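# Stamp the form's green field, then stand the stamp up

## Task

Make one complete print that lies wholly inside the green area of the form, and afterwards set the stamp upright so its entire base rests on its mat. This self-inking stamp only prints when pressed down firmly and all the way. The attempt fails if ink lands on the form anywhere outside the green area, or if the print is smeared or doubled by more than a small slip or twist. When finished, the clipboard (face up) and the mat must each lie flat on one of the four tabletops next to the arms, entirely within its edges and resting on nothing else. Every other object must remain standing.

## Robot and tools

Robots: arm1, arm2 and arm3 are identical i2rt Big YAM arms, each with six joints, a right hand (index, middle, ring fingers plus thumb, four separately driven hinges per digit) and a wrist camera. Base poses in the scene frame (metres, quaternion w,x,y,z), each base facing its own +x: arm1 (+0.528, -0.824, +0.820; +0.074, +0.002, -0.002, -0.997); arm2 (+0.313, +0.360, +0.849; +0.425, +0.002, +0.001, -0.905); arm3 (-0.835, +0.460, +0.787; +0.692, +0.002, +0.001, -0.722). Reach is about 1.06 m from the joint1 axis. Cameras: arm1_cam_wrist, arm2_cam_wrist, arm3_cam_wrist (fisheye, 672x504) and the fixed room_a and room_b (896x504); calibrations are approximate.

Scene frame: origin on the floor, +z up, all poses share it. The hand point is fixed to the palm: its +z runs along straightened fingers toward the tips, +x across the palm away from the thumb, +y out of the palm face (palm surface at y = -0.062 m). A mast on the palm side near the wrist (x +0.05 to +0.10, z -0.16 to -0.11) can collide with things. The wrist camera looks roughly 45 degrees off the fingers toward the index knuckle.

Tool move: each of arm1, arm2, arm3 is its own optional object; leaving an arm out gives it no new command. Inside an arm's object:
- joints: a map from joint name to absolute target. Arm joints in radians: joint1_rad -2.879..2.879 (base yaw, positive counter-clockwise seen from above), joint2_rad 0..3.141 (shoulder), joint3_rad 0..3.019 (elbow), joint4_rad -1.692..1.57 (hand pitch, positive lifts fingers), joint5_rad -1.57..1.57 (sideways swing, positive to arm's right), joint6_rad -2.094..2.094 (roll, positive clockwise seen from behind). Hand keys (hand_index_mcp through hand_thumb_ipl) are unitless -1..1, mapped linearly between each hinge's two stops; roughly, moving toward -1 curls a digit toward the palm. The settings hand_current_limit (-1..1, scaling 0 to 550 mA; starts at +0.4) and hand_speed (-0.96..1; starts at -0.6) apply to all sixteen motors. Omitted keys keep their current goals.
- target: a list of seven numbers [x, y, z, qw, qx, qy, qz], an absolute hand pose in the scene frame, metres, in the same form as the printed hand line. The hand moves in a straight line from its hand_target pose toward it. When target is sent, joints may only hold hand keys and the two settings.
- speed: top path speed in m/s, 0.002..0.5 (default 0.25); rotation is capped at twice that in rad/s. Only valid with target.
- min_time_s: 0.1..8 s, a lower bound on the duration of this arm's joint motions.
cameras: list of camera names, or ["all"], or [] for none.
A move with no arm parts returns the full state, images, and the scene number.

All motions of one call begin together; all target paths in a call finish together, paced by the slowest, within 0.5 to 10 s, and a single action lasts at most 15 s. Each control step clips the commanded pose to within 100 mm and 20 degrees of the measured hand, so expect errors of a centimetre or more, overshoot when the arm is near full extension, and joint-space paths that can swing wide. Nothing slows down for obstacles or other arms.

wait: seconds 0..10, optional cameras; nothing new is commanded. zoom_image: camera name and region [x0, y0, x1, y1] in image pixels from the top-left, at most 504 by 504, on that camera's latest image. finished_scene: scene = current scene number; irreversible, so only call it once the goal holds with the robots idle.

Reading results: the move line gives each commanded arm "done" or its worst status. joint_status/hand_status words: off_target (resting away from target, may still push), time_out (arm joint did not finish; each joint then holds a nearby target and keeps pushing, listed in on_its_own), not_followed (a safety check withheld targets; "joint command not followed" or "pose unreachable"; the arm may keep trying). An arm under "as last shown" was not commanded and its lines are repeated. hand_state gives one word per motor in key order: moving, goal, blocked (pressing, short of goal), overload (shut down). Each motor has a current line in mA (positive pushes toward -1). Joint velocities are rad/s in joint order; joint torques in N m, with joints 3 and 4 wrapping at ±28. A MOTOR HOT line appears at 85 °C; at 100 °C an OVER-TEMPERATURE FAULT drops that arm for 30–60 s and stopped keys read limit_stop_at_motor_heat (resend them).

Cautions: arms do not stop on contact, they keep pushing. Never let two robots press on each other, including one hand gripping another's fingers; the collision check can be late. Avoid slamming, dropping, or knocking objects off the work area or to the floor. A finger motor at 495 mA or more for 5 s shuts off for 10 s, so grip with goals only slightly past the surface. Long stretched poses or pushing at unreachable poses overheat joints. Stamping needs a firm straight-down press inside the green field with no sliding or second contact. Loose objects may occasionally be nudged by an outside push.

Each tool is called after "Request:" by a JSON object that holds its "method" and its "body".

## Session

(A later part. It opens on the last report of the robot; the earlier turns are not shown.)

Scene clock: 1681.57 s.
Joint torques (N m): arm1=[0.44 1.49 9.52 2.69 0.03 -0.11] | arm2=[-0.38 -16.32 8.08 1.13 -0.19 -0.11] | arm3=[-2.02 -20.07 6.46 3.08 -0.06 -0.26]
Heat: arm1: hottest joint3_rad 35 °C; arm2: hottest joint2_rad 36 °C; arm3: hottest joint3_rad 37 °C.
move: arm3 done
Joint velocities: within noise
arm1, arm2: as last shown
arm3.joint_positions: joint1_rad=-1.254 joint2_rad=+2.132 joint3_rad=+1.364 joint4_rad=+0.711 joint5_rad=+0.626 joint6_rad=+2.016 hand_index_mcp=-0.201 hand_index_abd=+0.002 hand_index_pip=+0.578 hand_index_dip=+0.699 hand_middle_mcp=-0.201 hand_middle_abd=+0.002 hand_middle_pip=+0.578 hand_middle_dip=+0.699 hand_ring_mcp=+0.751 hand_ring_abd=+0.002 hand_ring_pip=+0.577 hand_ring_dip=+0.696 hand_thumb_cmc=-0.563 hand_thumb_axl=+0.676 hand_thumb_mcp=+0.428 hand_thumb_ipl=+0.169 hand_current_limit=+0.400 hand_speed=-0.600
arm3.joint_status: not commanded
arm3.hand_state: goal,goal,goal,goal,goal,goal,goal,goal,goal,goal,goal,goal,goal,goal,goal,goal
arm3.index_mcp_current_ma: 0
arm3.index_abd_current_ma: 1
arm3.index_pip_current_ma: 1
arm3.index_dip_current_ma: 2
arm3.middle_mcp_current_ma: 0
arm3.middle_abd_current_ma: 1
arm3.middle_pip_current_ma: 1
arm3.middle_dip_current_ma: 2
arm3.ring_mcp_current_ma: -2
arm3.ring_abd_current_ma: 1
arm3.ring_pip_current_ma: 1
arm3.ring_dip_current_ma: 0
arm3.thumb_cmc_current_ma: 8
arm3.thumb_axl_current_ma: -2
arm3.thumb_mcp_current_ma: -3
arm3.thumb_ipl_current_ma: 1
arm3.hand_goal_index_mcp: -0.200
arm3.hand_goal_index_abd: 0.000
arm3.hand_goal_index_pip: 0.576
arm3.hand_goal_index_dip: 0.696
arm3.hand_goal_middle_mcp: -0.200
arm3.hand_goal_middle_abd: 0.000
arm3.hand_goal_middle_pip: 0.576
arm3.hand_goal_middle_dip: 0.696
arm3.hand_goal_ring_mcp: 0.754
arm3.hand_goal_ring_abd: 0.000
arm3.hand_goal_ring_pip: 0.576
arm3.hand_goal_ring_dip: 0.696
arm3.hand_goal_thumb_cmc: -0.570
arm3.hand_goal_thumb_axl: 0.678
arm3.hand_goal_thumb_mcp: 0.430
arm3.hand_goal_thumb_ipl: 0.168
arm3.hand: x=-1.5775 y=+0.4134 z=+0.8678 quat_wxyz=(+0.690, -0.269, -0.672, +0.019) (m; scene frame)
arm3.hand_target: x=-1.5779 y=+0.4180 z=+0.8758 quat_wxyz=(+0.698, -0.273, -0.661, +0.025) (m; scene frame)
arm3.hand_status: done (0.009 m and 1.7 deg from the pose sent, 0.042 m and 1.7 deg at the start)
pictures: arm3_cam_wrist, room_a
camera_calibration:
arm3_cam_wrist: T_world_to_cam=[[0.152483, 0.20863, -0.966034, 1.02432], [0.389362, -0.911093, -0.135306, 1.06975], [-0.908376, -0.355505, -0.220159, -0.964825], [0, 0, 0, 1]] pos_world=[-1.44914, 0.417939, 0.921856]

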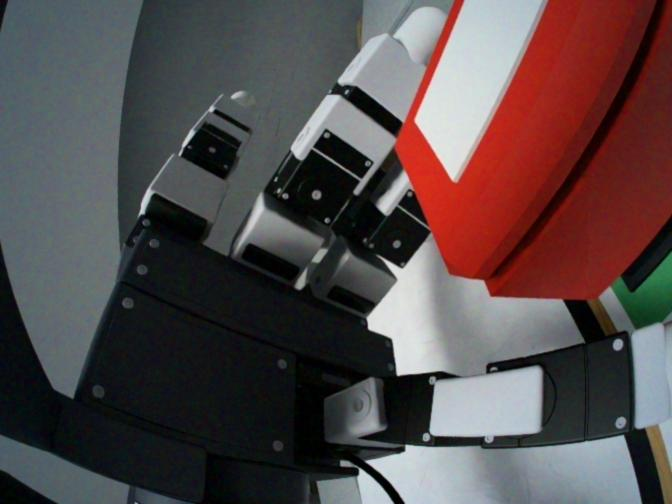

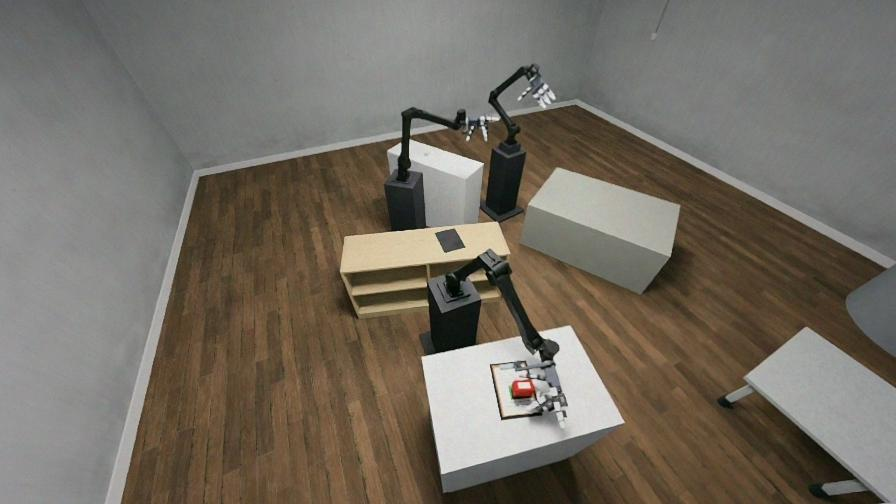

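Request:
{"method": "move", "body": {"arm3": {"target":[-1.5685,0.4365,0.873,0.698,-0.273,-0.661,0.025],"speed":0.05}, "cameras": ["arm3_cam_wrist","room_a"]}}

Request:
{"method": "zoom_image", "body": {"camera": "room_a", "region": [490, 350, 610, 430]}}

Scene clock: 1688.17 s.
Joint torques (N m): arm1=[-0.15 1.49 9.48 2.8 0.02 -0.13] | arm2=[-0.38 -16.32 8.09 1.11 -0.18 -0.11] | arm3=[-2.08 -19.6 6.34 3.07 -0.08 -0.28]
Heat: arm1: hottest joint3_rad 35 °C; arm2: hottest joint2_rad 36 °C; arm3: hottest joint3_rad 37 °C.
move: arm3 done
Joint velocities: within noise
arm1.joint_positions: joint1_rad=+0.147 joint2_rad=+0.604 joint3_rad=+1.315 joint4_rad=-1.244 joint5_rad=+0.076 joint6_rad=+1.052 hand_index_mcp=+0.755 hand_index_abd=+0.000 hand_index_pip=+0.577 hand_index_dip=+0.696 hand_middle_mcp=+0.755 hand_middle_abd=+0.000 hand_middle_pip=+0.577 hand_middle_dip=+0.696 hand_ring_mcp=+0.755 hand_ring_abd=+0.000 hand_ring_pip=+0.577 hand_ring_dip=+0.696 hand_thumb_cmc=+0.715 hand_thumb_axl=+0.677 hand_thumb_mcp=+0.226 hand_thumb_ipl=+0.168 hand_current_limit=+0.400 hand_speed=-0.600
arm1.joint_status: not commanded
arm1.hand_state: goal,goal,goal,goal,goal,goal,goal,goal,goal,goal,goal,goal,goal,goal,goal,goal
arm1.index_mcp_current_ma: 2
arm1.index_abd_current_ma: 0
arm1.index_pip_current_ma: 1
arm1.index_dip_current_ma: 0
arm1.middle_mcp_current_ma: 3
arm1.middle_abd_current_ma: 0
arm1.middle_pip_current_ma: 1
arm1.middle_dip_current_ma: 0
arm1.ring_mcp_current_ma: 2
arm1.ring_abd_current_ma: 0
arm1.ring_pip_current_ma: 1
arm1.ring_dip_current_ma: 0
arm1.thumb_cmc_current_ma: 3
arm1.thumb_axl_current_ma: -2
arm1.thumb_mcp_current_ma: 0
arm1.thumb_ipl_current_ma: -1
arm1.hand_goal_index_mcp: 0.754
arm1.hand_goal_index_abd: 0.000
arm1.hand_goal_index_pip: 0.576
arm1.hand_goal_index_dip: 0.696
arm1.hand_goal_middle_mcp: 0.754
arm1.hand_goal_middle_abd: 0.000
arm1.hand_goal_middle_pip: 0.576
arm1.hand_goal_middle_dip: 0.696
arm1.hand_goal_ring_mcp: 0.754
arm1.hand_goal_ring_abd: 0.000
arm1.hand_goal_ring_pip: 0.576
arm1.hand_goal_ring_dip: 0.696
arm1.hand_goal_thumb_cmc: 0.714
arm1.hand_goal_thumb_axl: 0.678
arm1.hand_goal_thumb_mcp: 0.226
arm1.hand_goal_thumb_ipl: 0.168
arm1.hand: x=+0.2518 y=-0.8023 z=+1.3672 quat_wxyz=(+0.488, +0.326, -0.805, -0.086) (m; scene frame)
arm1.hand_target: x=+0.2544 y=-0.8015 z=+1.3785 quat_wxyz=(+0.499, +0.323, -0.800, -0.087) (m; scene frame)
arm1.hand_status: not commanded
arm2.joint_positions: joint1_rad=+0.795 joint2_rad=+1.720 joint3_rad=+1.294 joint4_rad=+0.587 joint5_rad=+0.749 joint6_rad=+2.021 hand_index_mcp=-0.203 hand_index_abd=+0.005 hand_index_pip=+0.578 hand_index_dip=+0.699 hand_middle_mcp=-0.203 hand_middle_abd=+0.002 hand_middle_pip=+0.578 hand_middle_dip=+0.698 hand_ring_mcp=+0.751 hand_ring_abd=+0.002 hand_ring_pip=+0.577 hand_ring_dip=+0.696 hand_thumb_cmc=-0.562 hand_thumb_axl=+0.676 hand_thumb_mcp=+0.428 hand_thumb_ipl=+0.170 hand_current_limit=+0.400 hand_speed=-0.600
arm2.joint_status: not commanded
arm2.hand_state: goal,goal,goal,goal,goal,goal,goal,goal,goal,goal,goal,goal,goal,goal,goal,goal
arm2.index_mcp_current_ma: -12
arm2.index_abd_current_ma: 16
arm2.index_pip_current_ma: 7
arm2.index_dip_current_ma: 11
arm2.middle_mcp_current_ma: -14
arm2.middle_abd_current_ma: 5
arm2.middle_pip_current_ma: 7
arm2.middle_dip_current_ma: 9
arm2.ring_mcp_current_ma: -11
arm2.ring_abd_current_ma: 7
arm2.ring_pip_current_ma: 3
arm2.ring_dip_current_ma: 0
arm2.thumb_cmc_current_ma: 31
arm2.thumb_axl_current_ma: -10
arm2.thumb_mcp_current_ma: -11
arm2.thumb_ipl_current_ma: 8
arm2.hand_goal_index_mcp: -0.200
arm2.hand_goal_index_abd: 0.000
arm2.hand_goal_index_pip: 0.576
arm2.hand_goal_index_dip: 0.696
arm2.hand_goal_middle_mcp: -0.200
arm2.hand_goal_middle_abd: 0.000
arm2.hand_goal_middle_pip: 0.576
arm2.hand_goal_middle_dip: 0.696
arm2.hand_goal_ring_mcp: 0.754
arm2.hand_goal_ring_abd: 0.000
arm2.hand_goal_ring_pip: 0.576
arm2.hand_goal_ring_dip: 0.696
arm2.hand_goal_thumb_cmc: -0.570
arm2.hand_goal_thumb_axl: 0.678
arm2.hand_goal_thumb_mcp: 0.430
arm2.hand_goal_thumb_ipl: 0.168
arm2.hand: x=+0.2131 y=-0.3113 z=+1.1513 quat_wxyz=(+0.552, +0.118, -0.655, +0.502) (m; scene frame)
arm2.hand_target: x=+0.2166 y=-0.3094 z=+1.1649 quat_wxyz=(+0.548, +0.111, -0.652, +0.512) (m; scene frame)
arm2.hand_status: not commanded
arm3.joint_positions: joint1_rad=-1.278 joint2_rad=+2.112 joint3_rad=+1.314 joint4_rad=+0.742 joint5_rad=+0.601 joint6_rad=+2.016 hand_index_mcp=-0.201 hand_index_abd=+0.002 hand_index_pip=+0.578 hand_index_dip=+0.699 hand_middle_mcp=-0.201 hand_middle_abd=+0.002 hand_middle_pip=+0.578 hand_middle_dip=+0.699 hand_ring_mcp=+0.751 hand_ring_abd=+0.002 hand_ring_pip=+0.577 hand_ring_dip=+0.696 hand_thumb_cmc=-0.563 hand_thumb_axl=+0.676 hand_thumb_mcp=+0.428 hand_thumb_ipl=+0.169 hand_current_limit=+0.400 hand_speed=-0.600
arm3.joint_status: not commanded
arm3.hand_state: goal,goal,goal,goal,goal,goal,goal,goal,goal,goal,goal,goal,goal,goal,goal,goal
arm3.index_mcp_current_ma: 0
arm3.index_abd_current_ma: 1
arm3.index_pip_current_ma: 1
arm3.index_dip_current_ma: 2
arm3.middle_mcp_current_ma: 0
arm3.middle_abd_current_ma: 1
arm3.middle_pip_current_ma: 1
arm3.middle_dip_current_ma: 2
arm3.ring_mcp_current_ma: -2
arm3.ring_abd_current_ma: 1
arm3.ring_pip_current_ma: 1
arm3.ring_dip_current_ma: 0
arm3.thumb_cmc_current_ma: 8
arm3.thumb_axl_current_ma: -2
arm3.thumb_mcp_current_ma: -3
arm3.thumb_ipl_current_ma: 1
arm3.hand_goal_index_mcp: -0.200
arm3.hand_goal_index_abd: 0.000
arm3.hand_goal_index_pip: 0.576
arm3.hand_goal_index_dip: 0.696
arm3.hand_goal_middle_mcp: -0.200
arm3.hand_goal_middle_abd: 0.000
arm3.hand_goal_middle_pip: 0.576
arm3.hand_goal_middle_dip: 0.696
arm3.hand_goal_ring_mcp: 0.754
arm3.hand_goal_ring_abd: 0.000
arm3.hand_goal_ring_pip: 0.576
arm3.hand_goal_ring_dip: 0.696
arm3.hand_goal_thumb_cmc: -0.570
arm3.hand_goal_thumb_axl: 0.678
arm3.hand_goal_thumb_mcp: 0.430
arm3.hand_goal_thumb_ipl: 0.168
arm3.hand: x=-1.5681 y=+0.4313 z=+0.8648 quat_wxyz=(+0.690, -0.269, -0.672, +0.020) (m; scene frame)
arm3.hand_target: x=-1.5684 y=+0.4366 z=+0.8730 quat_wxyz=(+0.698, -0.273, -0.661, +0.025) (m; scene frame)
arm3.hand_status: done (0.010 m and 1.7 deg from the pose sent, 0.025 m and 1.7 deg at the start)
pictures: arm3_cam_wrist, room_a
camera_calibration:
arm3_cam_wrist: T_world_to_cam=[[0.152033, 0.207196, -0.966414, 1.01644], [0.389969, -0.91103, -0.133973, 1.08178], [-0.908191, -0.356503, -0.219306, -0.950618], [0, 0, 0, 1]] pos_world=[-1.43974, 0.436036, 0.918755]

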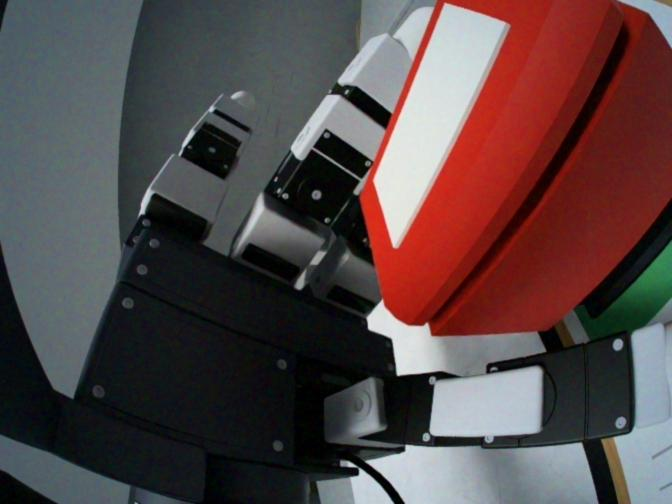

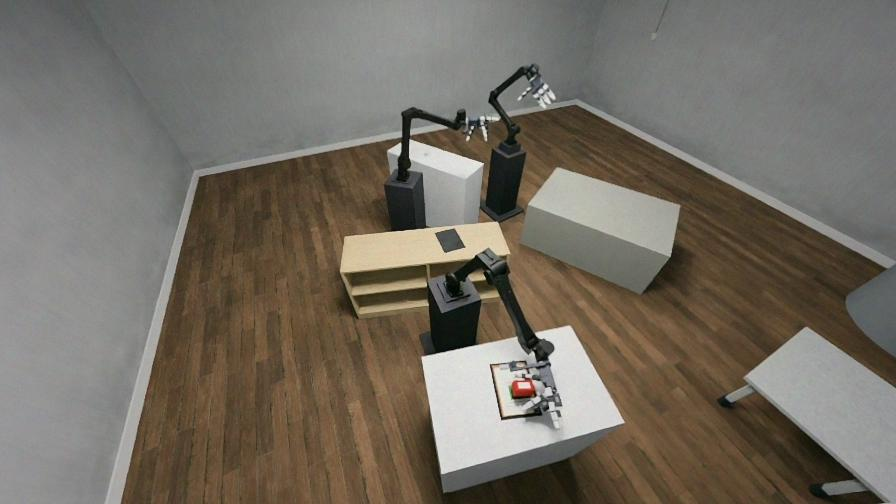

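Scaled by 4.200 from the camera's 896x504 image, which has a finer 1280x720 frame.

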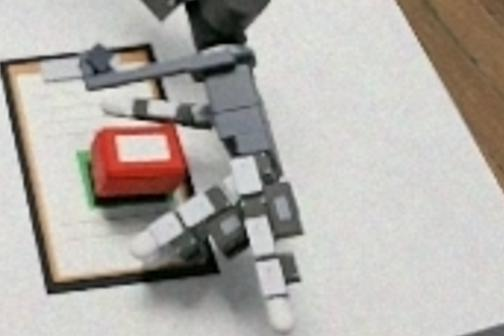

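Request:
{"method": "move", "body": {"arm3": {"joints":{"hand_index_mcp":-0.44,"hand_middle_mcp":-0.44,"hand_thumb_mcp":0.25}}, "cameras": ["arm3_cam_wrist"]}}

Request:
{"method": "move", "body": {"arm3": {"joints":{"hand_speed":-0.8,"hand_index_mcp":-0.615,"hand_middle_mcp":-0.615,"hand_thumb_mcp":0.115}}, "cameras": ["arm3_cam_wrist"]}}

Scene clock: 1696.40 s.
Joint torques (N m): arm1=[0.09 0.38 9.36 2.7 0.04 -0.11] | arm2=[-0.44 -16.38 8.09 1.14 -0.18 -0.11] | arm3=[-2.08 -19.49 6.27 3.03 -0.04 -0.3]
Heat: arm1: hottest joint3_rad 35 °C; arm2: hottest joint2_rad 36 °C; arm3: hottest joint3_rad 37 °C.
move: arm3 done
Joint velocities: within noise
arm1, arm2: as last shown
arm3.joint_positions: joint1_rad=-1.278 joint2_rad=+2.112 joint3_rad=+1.314 joint4_rad=+0.742 joint5_rad=+0.601 joint6_rad=+2.016 hand_index_mcp=-0.438 hand_index_abd=+0.002 hand_index_pip=+0.578 hand_index_dip=+0.698 hand_middle_mcp=-0.438 hand_middle_abd=+0.002 hand_middle_pip=+0.578 hand_middle_dip=+0.699 hand_ring_mcp=+0.751 hand_ring_abd=+0.002 hand_ring_pip=+0.577 hand_ring_dip=+0.696 hand_thumb_cmc=-0.563 hand_thumb_axl=+0.676 hand_thumb_mcp=+0.252 hand_thumb_ipl=+0.169 hand_current_limit=+0.400 hand_speed=-0.600
arm3.joint_status: all done
arm3.hand_state: goal,goal,goal,goal,goal,goal,goal,goal,goal,goal,goal,goal,goal,goal,goal,goal
arm3.index_mcp_current_ma: 2
arm3.index_abd_current_ma: 1
arm3.index_pip_current_ma: 1
arm3.index_dip_current_ma: 2
arm3.middle_mcp_current_ma: 2
arm3.middle_abd_current_ma: 1
arm3.middle_pip_current_ma: 1
arm3.middle_dip_current_ma: 2
arm3.ring_mcp_current_ma: -2
arm3.ring_abd_current_ma: 1
arm3.ring_pip_current_ma: 1
arm3.ring_dip_current_ma: 0
arm3.thumb_cmc_current_ma: 8
arm3.thumb_axl_current_ma: -2
arm3.thumb_mcp_current_ma: 2
arm3.thumb_ipl_current_ma: 1
arm3.hand_goal_index_mcp: -0.440
arm3.hand_goal_index_abd: 0.000
arm3.hand_goal_index_pip: 0.576
arm3.hand_goal_index_dip: 0.696
arm3.hand_goal_middle_mcp: -0.440
arm3.hand_goal_middle_abd: 0.000
arm3.hand_goal_middle_pip: 0.576
arm3.hand_goal_middle_dip: 0.696
arm3.hand_goal_ring_mcp: 0.754
arm3.hand_goal_ring_abd: 0.000
arm3.hand_goal_ring_pip: 0.576
arm3.hand_goal_ring_dip: 0.696
arm3.hand_goal_thumb_cmc: -0.570
arm3.hand_goal_thumb_axl: 0.678
arm3.hand_goal_thumb_mcp: 0.250
arm3.hand_goal_thumb_ipl: 0.168
arm3.hand: x=-1.5682 y=+0.4311 z=+0.8650 quat_wxyz=(+0.690, -0.269, -0.672, +0.020) (m; scene frame)
arm3.hand_target: x=-1.5684 y=+0.4366 z=+0.8730 quat_wxyz=(+0.698, -0.273, -0.661, +0.025) (m; scene frame)
arm3.hand_status: not commanded
pictures: arm3_cam_wrist
camera_calibration:
arm3_cam_wrist: T_world_to_cam=[[0.151479, 0.207224, -0.966495, 1.01593], [0.390606, -0.910746, -0.134051, 1.08262], [-0.90801, -0.357212, -0.218902, -0.950504], [0, 0, 0, 1]] pos_world=[-1.43984, 0.435935, 0.918955]

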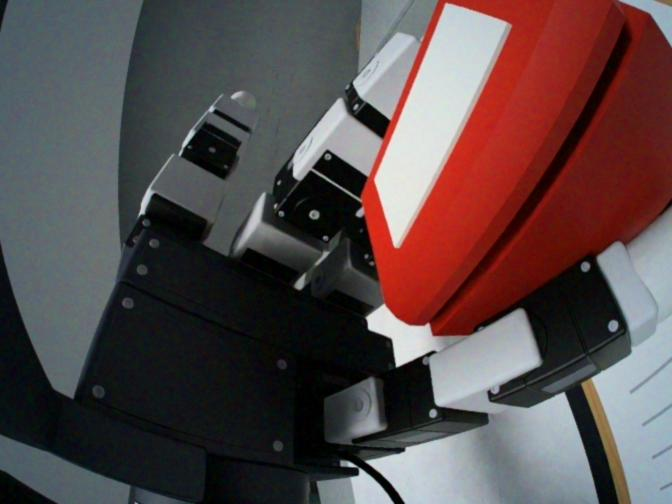

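Scene clock: 1697.07 s.
Joint torques (N m): arm1=[0.03 1.2 9.4 2.74 0.04 -0.13] | arm2=[-0.32 -16.38 8.09 1.13 -0.18 -0.11] | arm3=[-2.2 -19.55 6.28 3.03 -0.03 -0.3]
Heat: arm1: hottest joint3_rad 35 °C; arm2: hottest joint2_rad 36 °C; arm3: hottest joint3_rad 37 °C.
move: arm3 off_target
Joint velocities: within noise
arm1, arm2: as last shown
arm3.joint_positions: joint1_rad=-1.278 joint2_rad=+2.112 joint3_rad=+1.313 joint4_rad=+0.742 joint5_rad=+0.601 joint6_rad=+2.016 hand_index_mcp=-0.513 hand_index_abd=+0.002 hand_index_pip=+0.599 hand_index_dip=+0.703 hand_middle_mcp=-0.536 hand_middle_abd=+0.002 hand_middle_pip=+0.597 hand_middle_dip=+0.706 hand_ring_mcp=+0.751 hand_ring_abd=+0.002 hand_ring_pip=+0.577 hand_ring_dip=+0.696 hand_thumb_cmc=-0.562 hand_thumb_axl=+0.676 hand_thumb_mcp=+0.211 hand_thumb_ipl=+0.181 hand_current_limit=+0.400 hand_speed=-0.800
arm3.joint_status: hand_index_mcp off_target (ended at -0.513, target -0.615); hand_middle_mcp off_target (ended at -0.536, target -0.615); hand_thumb_mcp off_target (ended at +0.211, target +0.115); the others done
arm3.hand_state: blocked,goal,blocked,goal,blocked,goal,blocked,goal,goal,goal,goal,goal,goal,goal,blocked,goal
arm3.index_mcp_current_ma: 344
arm3.index_abd_current_ma: 1
arm3.index_pip_current_ma: 40
arm3.index_dip_current_ma: 7
arm3.middle_mcp_current_ma: 241
arm3.middle_abd_current_ma: 1
arm3.middle_pip_current_ma: 35
arm3.middle_dip_current_ma: 14
arm3.ring_mcp_current_ma: -2
arm3.ring_abd_current_ma: 1
arm3.ring_pip_current_ma: 1
arm3.ring_dip_current_ma: 0
arm3.thumb_cmc_current_ma: 9
arm3.thumb_axl_current_ma: -2
arm3.thumb_mcp_current_ma: 385
arm3.thumb_ipl_current_ma: 29
arm3.hand_goal_index_mcp: -0.614
arm3.hand_goal_index_abd: 0.000
arm3.hand_goal_index_pip: 0.576
arm3.hand_goal_index_dip: 0.696
arm3.hand_goal_middle_mcp: -0.614
arm3.hand_goal_middle_abd: 0.000
arm3.hand_goal_middle_pip: 0.576
arm3.hand_goal_middle_dip: 0.696
arm3.hand_goal_ring_mcp: 0.754
arm3.hand_goal_ring_abd: 0.000
arm3.hand_goal_ring_pip: 0.576
arm3.hand_goal_ring_dip: 0.696
arm3.hand_goal_thumb_cmc: -0.570
arm3.hand_goal_thumb_axl: 0.678
arm3.hand_goal_thumb_mcp: 0.116
arm3.hand_goal_thumb_ipl: 0.168
arm3.hand: x=-1.5680 y=+0.4312 z=+0.8650 quat_wxyz=(+0.690, -0.269, -0.672, +0.020) (m; scene frame)
arm3.hand_target: x=-1.5684 y=+0.4366 z=+0.8729 quat_wxyz=(+0.698, -0.273, -0.661, +0.025) (m; scene frame)
arm3.hand_status: not commanded
pictures: arm3_cam_wrist
camera_calibration:
arm3_cam_wrist: T_world_to_cam=[[0.151872, 0.207308, -0.966415, 1.01634], [0.39068, -0.910726, -0.133967, 1.08266], [-0.907912, -0.357213, -0.219305, -0.949775], [0, 0, 0, 1]] pos_world=[-1.43964, 0.436036, 0.918955]

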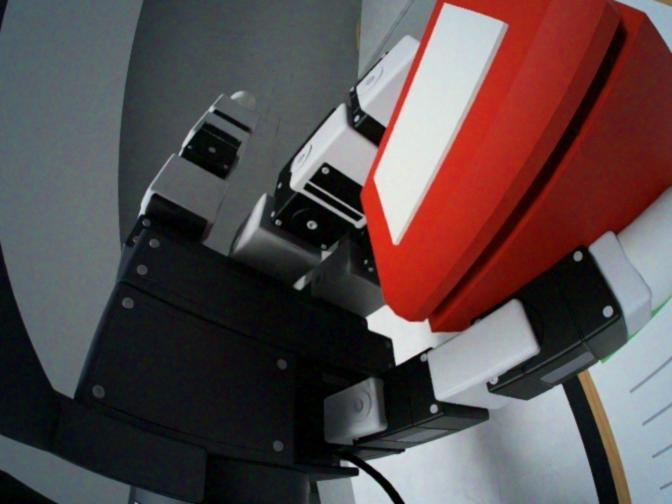

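Request:
{"method": "move", "body": {"arm3": {"target":[-1.5684,0.4366,0.99,0.698,-0.273,-0.661,0.025],"speed":0.12}, "cameras": ["room_a","arm3_cam_wrist"]}}

Request:
{"method": "zoom_image", "body": {"camera": "room_a", "region": [490, 350, 610, 430]}}

Scene clock: 1703.33 s.
Joint torques (N m): arm1=[0.21 0.73 9.47 2.76 0.03 -0.08] | arm2=[-0.38 -16.38 8.09 1.13 -0.19 -0.11] | arm3=[-2.2 -18.73 11.63 1.43 -0.02 -0.33]
Heat: arm1: hottest joint3_rad 35 °C; arm2: hottest joint2_rad 36 °C; arm3: hottest joint3_rad 37 °C.
move: arm3 off_target
Joint velocities: within noise
arm1, arm2: as last shown
arm3.joint_positions: joint1_rad=-1.278 joint2_rad=+1.922 joint3_rad=+1.309 joint4_rad=+0.533 joint5_rad=+0.600 joint6_rad=+2.021 hand_index_mcp=-0.513 hand_index_abd=+0.008 hand_index_pip=+0.599 hand_index_dip=+0.703 hand_middle_mcp=-0.537 hand_middle_abd=+0.007 hand_middle_pip=+0.597 hand_middle_dip=+0.707 hand_ring_mcp=+0.751 hand_ring_abd=+0.002 hand_ring_pip=+0.577 hand_ring_dip=+0.696 hand_thumb_cmc=-0.558 hand_thumb_axl=+0.676 hand_thumb_mcp=+0.211 hand_thumb_ipl=+0.181 hand_current_limit=+0.400 hand_speed=-0.800
arm3.joint_status: not commanded
arm3.hand_state: blocked,goal,blocked,goal,blocked,goal,blocked,goal,goal,goal,goal,goal,goal,goal,blocked,goal
arm3.index_mcp_current_ma: 344
arm3.index_abd_current_ma: 8
arm3.index_pip_current_ma: 41
arm3.index_dip_current_ma: 7
arm3.middle_mcp_current_ma: 236
arm3.middle_abd_current_ma: 7
arm3.middle_pip_current_ma: 36
arm3.middle_dip_current_ma: 14
arm3.ring_mcp_current_ma: -2
arm3.ring_abd_current_ma: 1
arm3.ring_pip_current_ma: 1
arm3.ring_dip_current_ma: 0
arm3.thumb_cmc_current_ma: 18
arm3.thumb_axl_current_ma: -2
arm3.thumb_mcp_current_ma: 385
arm3.thumb_ipl_current_ma: 29
arm3.hand_goal_index_mcp: -0.614
arm3.hand_goal_index_abd: 0.000
arm3.hand_goal_index_pip: 0.576
arm3.hand_goal_index_dip: 0.696
arm3.hand_goal_middle_mcp: -0.614
arm3.hand_goal_middle_abd: 0.000
arm3.hand_goal_middle_pip: 0.576
arm3.hand_goal_middle_dip: 0.696
arm3.hand_goal_ring_mcp: 0.754
arm3.hand_goal_ring_abd: 0.000
arm3.hand_goal_ring_pip: 0.576
arm3.hand_goal_ring_dip: 0.696
arm3.hand_goal_thumb_cmc: -0.570
arm3.hand_goal_thumb_axl: 0.678
arm3.hand_goal_thumb_mcp: 0.116
arm3.hand_goal_thumb_ipl: 0.168
arm3.hand: x=-1.5539 y=+0.4342 z=+0.9571 quat_wxyz=(+0.683, -0.268, -0.679, +0.017) (m; scene frame)
arm3.hand_target: x=-1.5665 y=+0.4369 z=+0.9902 quat_wxyz=(+0.698, -0.273, -0.661, +0.025) (m; scene frame)
arm3.hand_status: off_target (0.036 m and 2.9 deg from the pose sent, 0.125 m and 1.7 deg at the start)
pictures: arm3_cam_wrist, room_a
camera_calibration:
arm3_cam_wrist: T_world_to_cam=[[0.172014, 0.20873, -0.962727, 1.12975], [0.393765, -0.910392, -0.127027, 1.09029], [-0.902973, -0.357238, -0.238791, -0.88944], [0, 0, 0, 1]] pos_world=[-1.42679, 0.439039, 1.01375]

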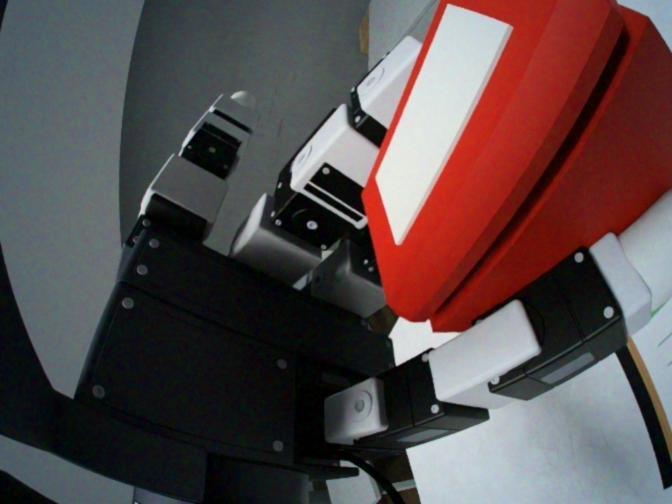

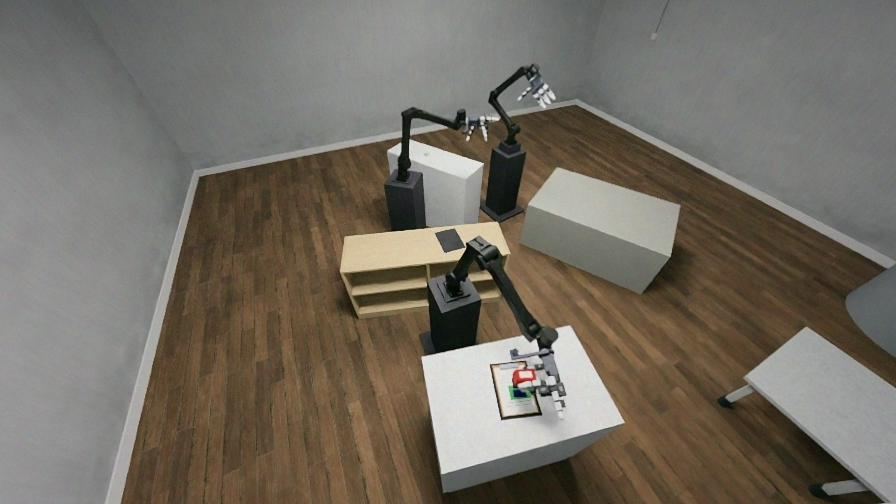

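Scaled by 4.200 from the camera's 896x504 image, which has a finer 1280x720 frame.

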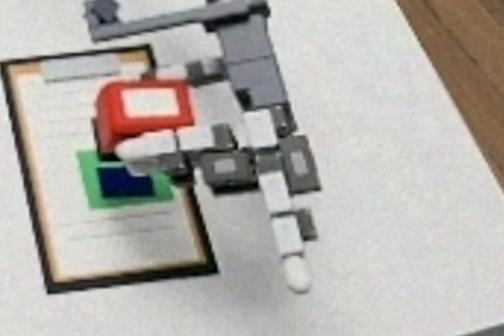

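Request:
{"method": "zoom_image", "body": {"camera": "room_a", "region": [503, 378, 538, 408]}}

Request:
{"method": "move", "body": {"arm3": {"target":[-1.52,0.40,1.06,0.687,-0.23,-0.675,0.08],"speed":0.2}}}

Request:
{"method": "move", "body": {"arm3": {"target":[-1.475,0.331,1.05,0.637,-0.013,-0.726,0.260],"speed":0.25}, "cameras": ["room_a","arm3_cam_wrist"]}}

Request:
{"method": "zoom_image", "body": {"camera": "room_a", "region": [490, 370, 540, 410]}}

Scaled by 14.400 from the camera's 896x504 image, which has a finer 1280x720 frame.

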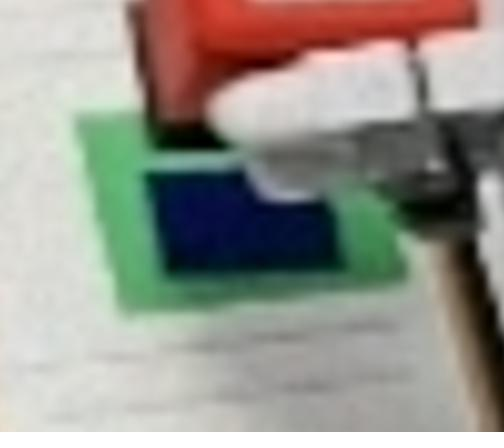

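Scene clock: 1715.33 s.
Joint torques (N m): arm1=[0.32 0.56 9.42 2.71 0.02 -0.11] | arm2=[-0.32 -16.32 8.09 1.11 -0.19 -0.11] | arm3=[-1.14 -15.03 8.87 1.69 -0.03 -0.32]
Heat: arm1: hottest joint3_rad 35 °C; arm2: hottest joint2_rad 36 °C; arm3: hottest joint3_rad 39 °C.
move: arm3 done
Joint velocities: within noise
arm1, arm2: as last shown
arm3.joint_positions: joint1_rad=-1.239 joint2_rad=+1.685 joint3_rad=+1.256 joint4_rad=+0.408 joint5_rad=+0.508 joint6_rad=+2.038 hand_index_mcp=-0.513 hand_index_abd=+0.008 hand_index_pip=+0.599 hand_index_dip=+0.703 hand_middle_mcp=-0.537 hand_middle_abd=+0.008 hand_middle_pip=+0.597 hand_middle_dip=+0.707 hand_ring_mcp=+0.751 hand_ring_abd=+0.002 hand_ring_pip=+0.577 hand_ring_dip=+0.696 hand_thumb_cmc=-0.557 hand_thumb_axl=+0.676 hand_thumb_mcp=+0.211 hand_thumb_ipl=+0.181 hand_current_limit=+0.400 hand_speed=-0.800
arm3.joint_status: not commanded
arm3.hand_state: blocked,goal,blocked,goal,blocked,goal,blocked,goal,goal,goal,goal,goal,goal,goal,blocked,goal
arm3.index_mcp_current_ma: 344
arm3.index_abd_current_ma: 9
arm3.index_pip_current_ma: 41
arm3.index_dip_current_ma: 7
arm3.middle_mcp_current_ma: 235
arm3.middle_abd_current_ma: 8
arm3.middle_pip_current_ma: 36
arm3.middle_dip_current_ma: 15
arm3.ring_mcp_current_ma: -2
arm3.ring_abd_current_ma: 1
arm3.ring_pip_current_ma: 1
arm3.ring_dip_current_ma: 0
arm3.thumb_cmc_current_ma: 19
arm3.thumb_axl_current_ma: -2
arm3.thumb_mcp_current_ma: 385
arm3.thumb_ipl_current_ma: 29
arm3.hand_goal_index_mcp: -0.614
arm3.hand_goal_index_abd: 0.000
arm3.hand_goal_index_pip: 0.576
arm3.hand_goal_index_dip: 0.696
arm3.hand_goal_middle_mcp: -0.614
arm3.hand_goal_middle_abd: 0.000
arm3.hand_goal_middle_pip: 0.576
arm3.hand_goal_middle_dip: 0.696
arm3.hand_goal_ring_mcp: 0.754
arm3.hand_goal_ring_abd: 0.000
arm3.hand_goal_ring_pip: 0.576
arm3.hand_goal_ring_dip: 0.696
arm3.hand_goal_thumb_cmc: -0.570
arm3.hand_goal_thumb_axl: 0.678
arm3.hand_goal_thumb_mcp: 0.116
arm3.hand_goal_thumb_ipl: 0.168
arm3.hand: x=-1.5199 y=+0.4037 z=+1.0627 quat_wxyz=(+0.695, -0.235, -0.674, +0.082) (m; scene frame)
arm3.hand_target: x=-1.5199 y=+0.4000 z=+1.0600 quat_wxyz=(+0.692, -0.231, -0.679, +0.081) (m; scene frame)
arm3.hand_status: done (0.005 m and 0.9 deg from the pose sent, 0.114 m and 8.5 deg at the start)
pictures: none

Scene clock: 1717.23 s.
Joint torques (N m): arm1=[-0.09 1.03 9.22 2.73 0.06 -0.1] | arm2=[-0.44 -16.38 8.09 1.13 -0.19 -0.11] | arm3=[-2.14 -14.1 8.5 3.71 -0.11 -0.51]
Heat: arm1: hottest joint3_rad 35 °C; arm2: hottest joint2_rad 36 °C; arm3: hottest joint3_rad 39 °C.
move: arm3 off_target
Joint velocities: within noise
arm1, arm2: as last shown
arm3.joint_positions: joint1_rad=-1.239 joint2_rad=+1.521 joint3_rad=+1.010 joint4_rad=+0.408 joint5_rad=-0.085 joint6_rad=+1.997 hand_index_mcp=-0.513 hand_index_abd=+0.008 hand_index_pip=+0.599 hand_index_dip=+0.703 hand_middle_mcp=-0.537 hand_middle_abd=+0.008 hand_middle_pip=+0.597 hand_middle_dip=+0.707 hand_ring_mcp=+0.751 hand_ring_abd=+0.002 hand_ring_pip=+0.577 hand_ring_dip=+0.696 hand_thumb_cmc=-0.557 hand_thumb_axl=+0.676 hand_thumb_mcp=+0.211 hand_thumb_ipl=+0.181 hand_current_limit=+0.400 hand_speed=-0.800
arm3.joint_status: not commanded
arm3.hand_state: blocked,goal,blocked,goal,blocked,goal,blocked,goal,goal,goal,goal,goal,goal,goal,blocked,goal
arm3.index_mcp_current_ma: 344
arm3.index_abd_current_ma: 9
arm3.index_pip_current_ma: 41
arm3.index_dip_current_ma: 7
arm3.middle_mcp_current_ma: 235
arm3.middle_abd_current_ma: 8
arm3.middle_pip_current_ma: 36
arm3.middle_dip_current_ma: 15
arm3.ring_mcp_current_ma: -2
arm3.ring_abd_current_ma: 1
arm3.ring_pip_current_ma: 1
arm3.ring_dip_current_ma: 0
arm3.thumb_cmc_current_ma: 19
arm3.thumb_axl_current_ma: -2
arm3.thumb_mcp_current_ma: 385
arm3.thumb_ipl_current_ma: 29
arm3.hand_goal_index_mcp: -0.614
arm3.hand_goal_index_abd: 0.000
arm3.hand_goal_index_pip: 0.576
arm3.hand_goal_index_dip: 0.696
arm3.hand_goal_middle_mcp: -0.614
arm3.hand_goal_middle_abd: 0.000
arm3.hand_goal_middle_pip: 0.576
arm3.hand_goal_middle_dip: 0.696
arm3.hand_goal_ring_mcp: 0.754
arm3.hand_goal_ring_abd: 0.000
arm3.hand_goal_ring_pip: 0.576
arm3.hand_goal_ring_dip: 0.696
arm3.hand_goal_thumb_cmc: -0.570
arm3.hand_goal_thumb_axl: 0.678
arm3.hand_goal_thumb_mcp: 0.116
arm3.hand_goal_thumb_ipl: 0.168
arm3.hand: x=-1.4729 y=+0.3251 z=+1.0292 quat_wxyz=(+0.615, -0.021, -0.743, +0.263) (m; scene frame)
arm3.hand_target: x=-1.4746 y=+0.3309 z=+1.0500 quat_wxyz=(+0.637, -0.013, -0.726, +0.260) (m; scene frame)
arm3.hand_status: off_target (0.022 m and 3.3 deg from the pose sent, 0.086 m and 34.0 deg at the start)
pictures: arm3_cam_wrist, room_a
camera_calibration:
arm3_cam_wrist: T_world_to_cam=[[0.0369741, 0.256, -0.965969, 0.99711], [0.902812, -0.422986, -0.0775426, 1.50849], [-0.428442, -0.869222, -0.24676, 0.0355302], [0, 0, 0, 1]] pos_world=[-1.38353, 0.413694, 1.08892]

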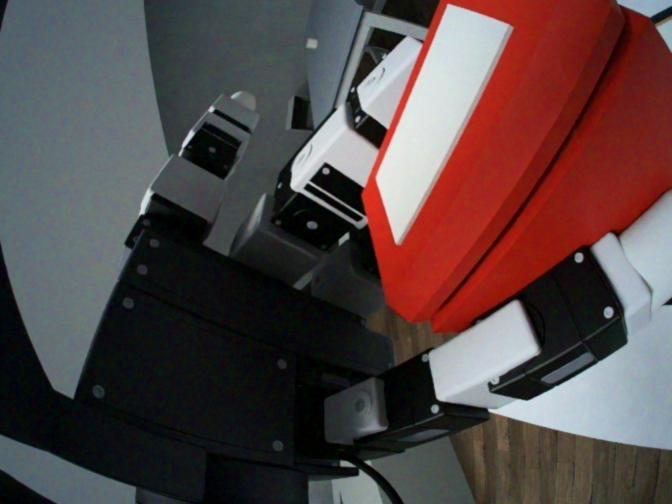

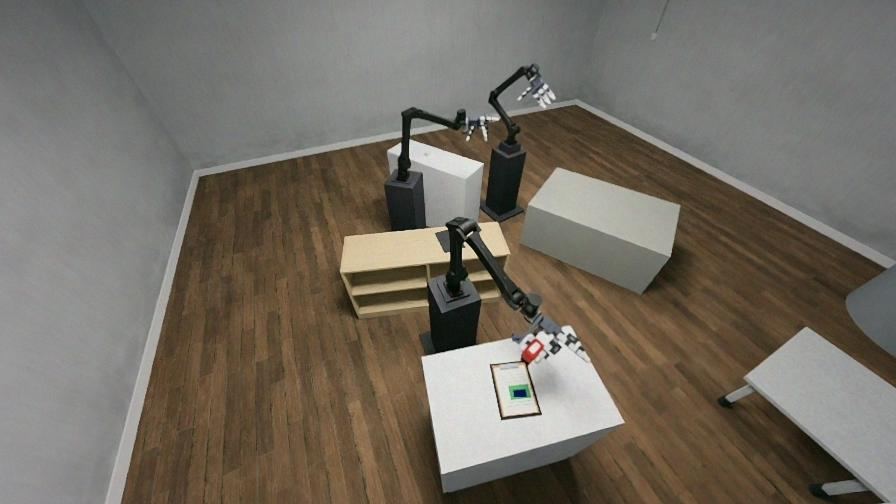

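Scaled by 10.080 from the camera's 896x504 image, which has a finer 1280x720 frame.

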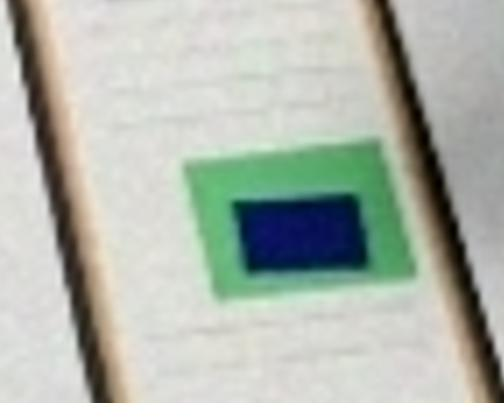

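Request:
{"method": "move", "body": {"arm3": {"joints":{"joint2_rad":1.56,"joint3_rad":0.964,"joint4_rad":0.5,"joint5_rad":-0.092,"joint6_rad":1.98,"joint1_rad":-0.9},"min_time_s":2}}}

Request:
{"method": "move", "body": {"arm3": {"joints":{"joint1_rad":1.354},"min_time_s":6.5}, "cameras": ["room_a","room_b","arm3_cam_wrist"]}}

Scene clock: 1726.20 s.
Joint torques (N m): arm1=[0.21 0.62 9.4 2.86 0.01 -0.16] | arm2=[-0.44 -16.38 8.09 1.13 -0.18 -0.11] | arm3=[-1.03 -12.16 8.2 3.77 -0.04 -0.44]
Heat: arm1: hottest joint3_rad 35 °C; arm2: hottest joint2_rad 36 °C; arm3: hottest joint3_rad 39 °C.
move: arm3 done
Joint velocities: within noise
arm1, arm2: as last shown
arm3.joint_positions: joint1_rad=-0.906 joint2_rad=+1.552 joint3_rad=+0.964 joint4_rad=+0.465 joint5_rad=-0.091 joint6_rad=+1.996 hand_index_mcp=-0.513 hand_index_abd=+0.008 hand_index_pip=+0.599 hand_index_dip=+0.703 hand_middle_mcp=-0.537 hand_middle_abd=+0.008 hand_middle_pip=+0.597 hand_middle_dip=+0.707 hand_ring_mcp=+0.751 hand_ring_abd=+0.002 hand_ring_pip=+0.577 hand_ring_dip=+0.696 hand_thumb_cmc=-0.557 hand_thumb_axl=+0.676 hand_thumb_mcp=+0.211 hand_thumb_ipl=+0.181 hand_current_limit=+0.400 hand_speed=-0.800
arm3.joint_status: all done
arm3.hand_state: blocked,goal,blocked,goal,blocked,goal,blocked,goal,goal,goal,goal,goal,goal,goal,blocked,goal
arm3.index_mcp_current_ma: 344
arm3.index_abd_current_ma: 9
arm3.index_pip_current_ma: 41
arm3.index_dip_current_ma: 7
arm3.middle_mcp_current_ma: 235
arm3.middle_abd_current_ma: 8
arm3.middle_pip_current_ma: 37
arm3.middle_dip_current_ma: 15
arm3.ring_mcp_current_ma: -3
arm3.ring_abd_current_ma: 1
arm3.ring_pip_current_ma: 1
arm3.ring_dip_current_ma: 0
arm3.thumb_cmc_current_ma: 19
arm3.thumb_axl_current_ma: -2
arm3.thumb_mcp_current_ma: 385
arm3.thumb_ipl_current_ma: 29
arm3.hand_goal_index_mcp: -0.614
arm3.hand_goal_index_abd: 0.000
arm3.hand_goal_index_pip: 0.576
arm3.hand_goal_index_dip: 0.696
arm3.hand_goal_middle_mcp: -0.614
arm3.hand_goal_middle_abd: 0.000
arm3.hand_goal_middle_pip: 0.576
arm3.hand_goal_middle_dip: 0.696
arm3.hand_goal_ring_mcp: 0.754
arm3.hand_goal_ring_abd: 0.000
arm3.hand_goal_ring_pip: 0.576
arm3.hand_goal_ring_dip: 0.696
arm3.hand_goal_thumb_cmc: -0.570
arm3.hand_goal_thumb_axl: 0.678
arm3.hand_goal_thumb_mcp: 0.116
arm3.hand_goal_thumb_ipl: 0.168
arm3.hand: x=-1.3894 y=+0.1257 z=+0.9969 quat_wxyz=(+0.555, +0.104, -0.743, +0.359) (m; scene frame)
arm3.hand_target: x=-1.3910 y=+0.1210 z=+1.0016 quat_wxyz=(+0.566, +0.112, -0.733, +0.361) (m; scene frame)
arm3.hand_status: not commanded
pictures: none

Scene clock: 1733.17 s.
Joint torques (N m): arm1=[-0.03 0.91 9.52 2.8 0.02 -0.11] | arm2=[-0.44 -16.38 8.09 1.13 -0.18 -0.11] | arm3=[-1.26 -11.99 8.21 3.7 0.01 -0.44]
Heat: arm1: hottest joint3_rad 35 °C; arm2: hottest joint2_rad 36 °C; arm3: hottest joint3_rad 38 °C.
move: arm3 done
Joint velocities: within noise
arm1, arm2: as last shown
arm3.joint_positions: joint1_rad=+1.353 joint2_rad=+1.552 joint3_rad=+0.964 joint4_rad=+0.465 joint5_rad=-0.092 joint6_rad=+1.996 hand_index_mcp=-0.513 hand_index_abd=+0.008 hand_index_pip=+0.599 hand_index_dip=+0.703 hand_middle_mcp=-0.537 hand_middle_abd=+0.008 hand_middle_pip=+0.597 hand_middle_dip=+0.707 hand_ring_mcp=+0.750 hand_ring_abd=+0.002 hand_ring_pip=+0.577 hand_ring_dip=+0.696 hand_thumb_cmc=-0.557 hand_thumb_axl=+0.676 hand_thumb_mcp=+0.211 hand_thumb_ipl=+0.181 hand_current_limit=+0.400 hand_speed=-0.800
arm3.joint_status: all done
arm3.hand_state: blocked,goal,blocked,goal,blocked,goal,blocked,goal,goal,goal,goal,goal,goal,goal,blocked,goal
arm3.index_mcp_current_ma: 344
arm3.index_abd_current_ma: 9
arm3.index_pip_current_ma: 41
arm3.index_dip_current_ma: 7
arm3.middle_mcp_current_ma: 235
arm3.middle_abd_current_ma: 8
arm3.middle_pip_current_ma: 37
arm3.middle_dip_current_ma: 15
arm3.ring_mcp_current_ma: -3
arm3.ring_abd_current_ma: 1
arm3.ring_pip_current_ma: 1
arm3.ring_dip_current_ma: 0
arm3.thumb_cmc_current_ma: 19
arm3.thumb_axl_current_ma: -2
arm3.thumb_mcp_current_ma: 385
arm3.thumb_ipl_current_ma: 29
arm3.hand_goal_index_mcp: -0.614
arm3.hand_goal_index_abd: 0.000
arm3.hand_goal_index_pip: 0.576
arm3.hand_goal_index_dip: 0.696
arm3.hand_goal_middle_mcp: -0.614
arm3.hand_goal_middle_abd: 0.000
arm3.hand_goal_middle_pip: 0.576
arm3.hand_goal_middle_dip: 0.696
arm3.hand_goal_ring_mcp: 0.754
arm3.hand_goal_ring_abd: 0.000
arm3.hand_goal_ring_pip: 0.576
arm3.hand_goal_ring_dip: 0.696
arm3.hand_goal_thumb_cmc: -0.570
arm3.hand_goal_thumb_axl: 0.678
arm3.hand_goal_thumb_mcp: 0.116
arm3.hand_goal_thumb_ipl: 0.168
arm3.hand: x=-0.2251 y=+0.2427 z=+0.9990 quat_wxyz=(-0.090, +0.714, -0.224, +0.657) (m; scene frame)
arm3.hand_target: x=-0.2215 y=+0.2414 z=+1.0039 quat_wxyz=(-0.086, +0.708, -0.215, +0.667) (m; scene frame)
arm3.hand_status: not commanded
pictures: arm3_cam_wrist, room_a, room_b
camera_calibration:
arm3_cam_wrist: T_world_to_cam=[[-0.177808, -0.189956, -0.965557, 1.0024], [-0.555742, 0.82913, -0.0607762, -0.304071], [0.812118, 0.525795, -0.252992, 0.438028], [0, 0, 0, 1]] pos_world=[-0.346482, 0.212212, 1.06021]

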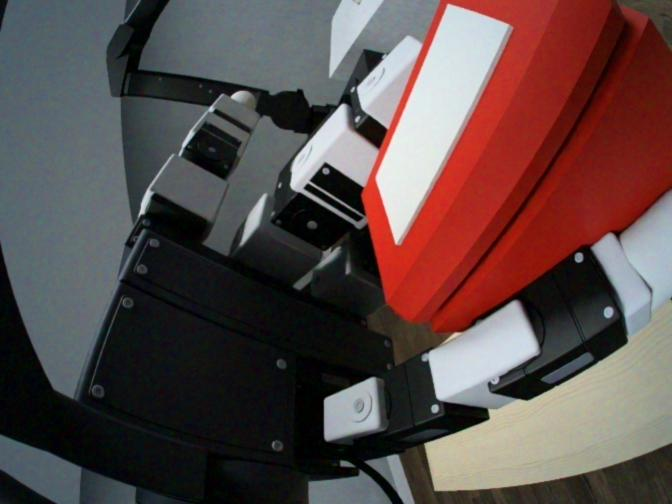

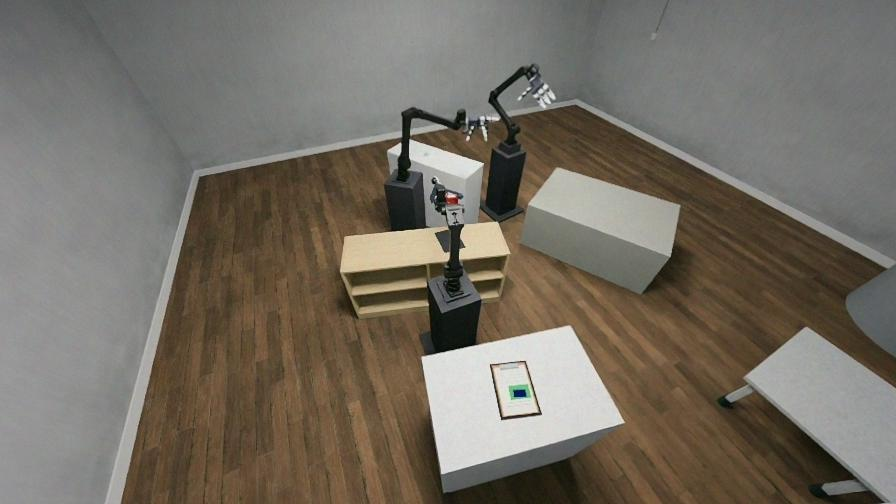

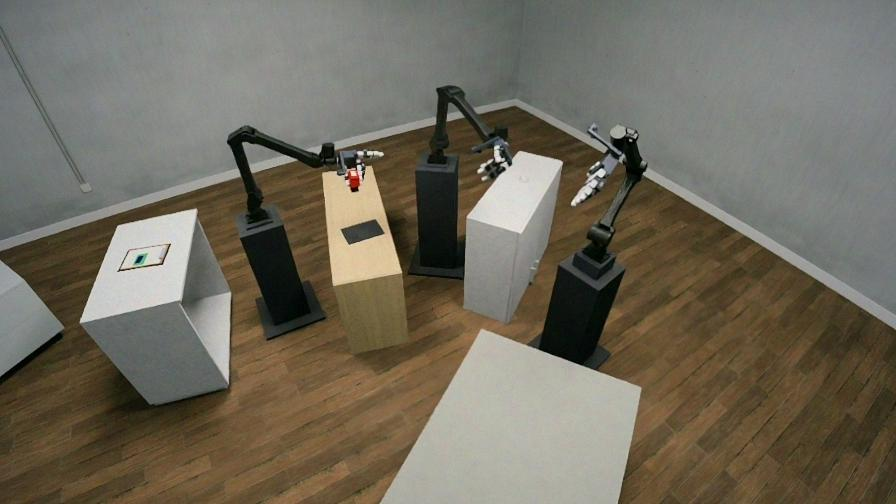

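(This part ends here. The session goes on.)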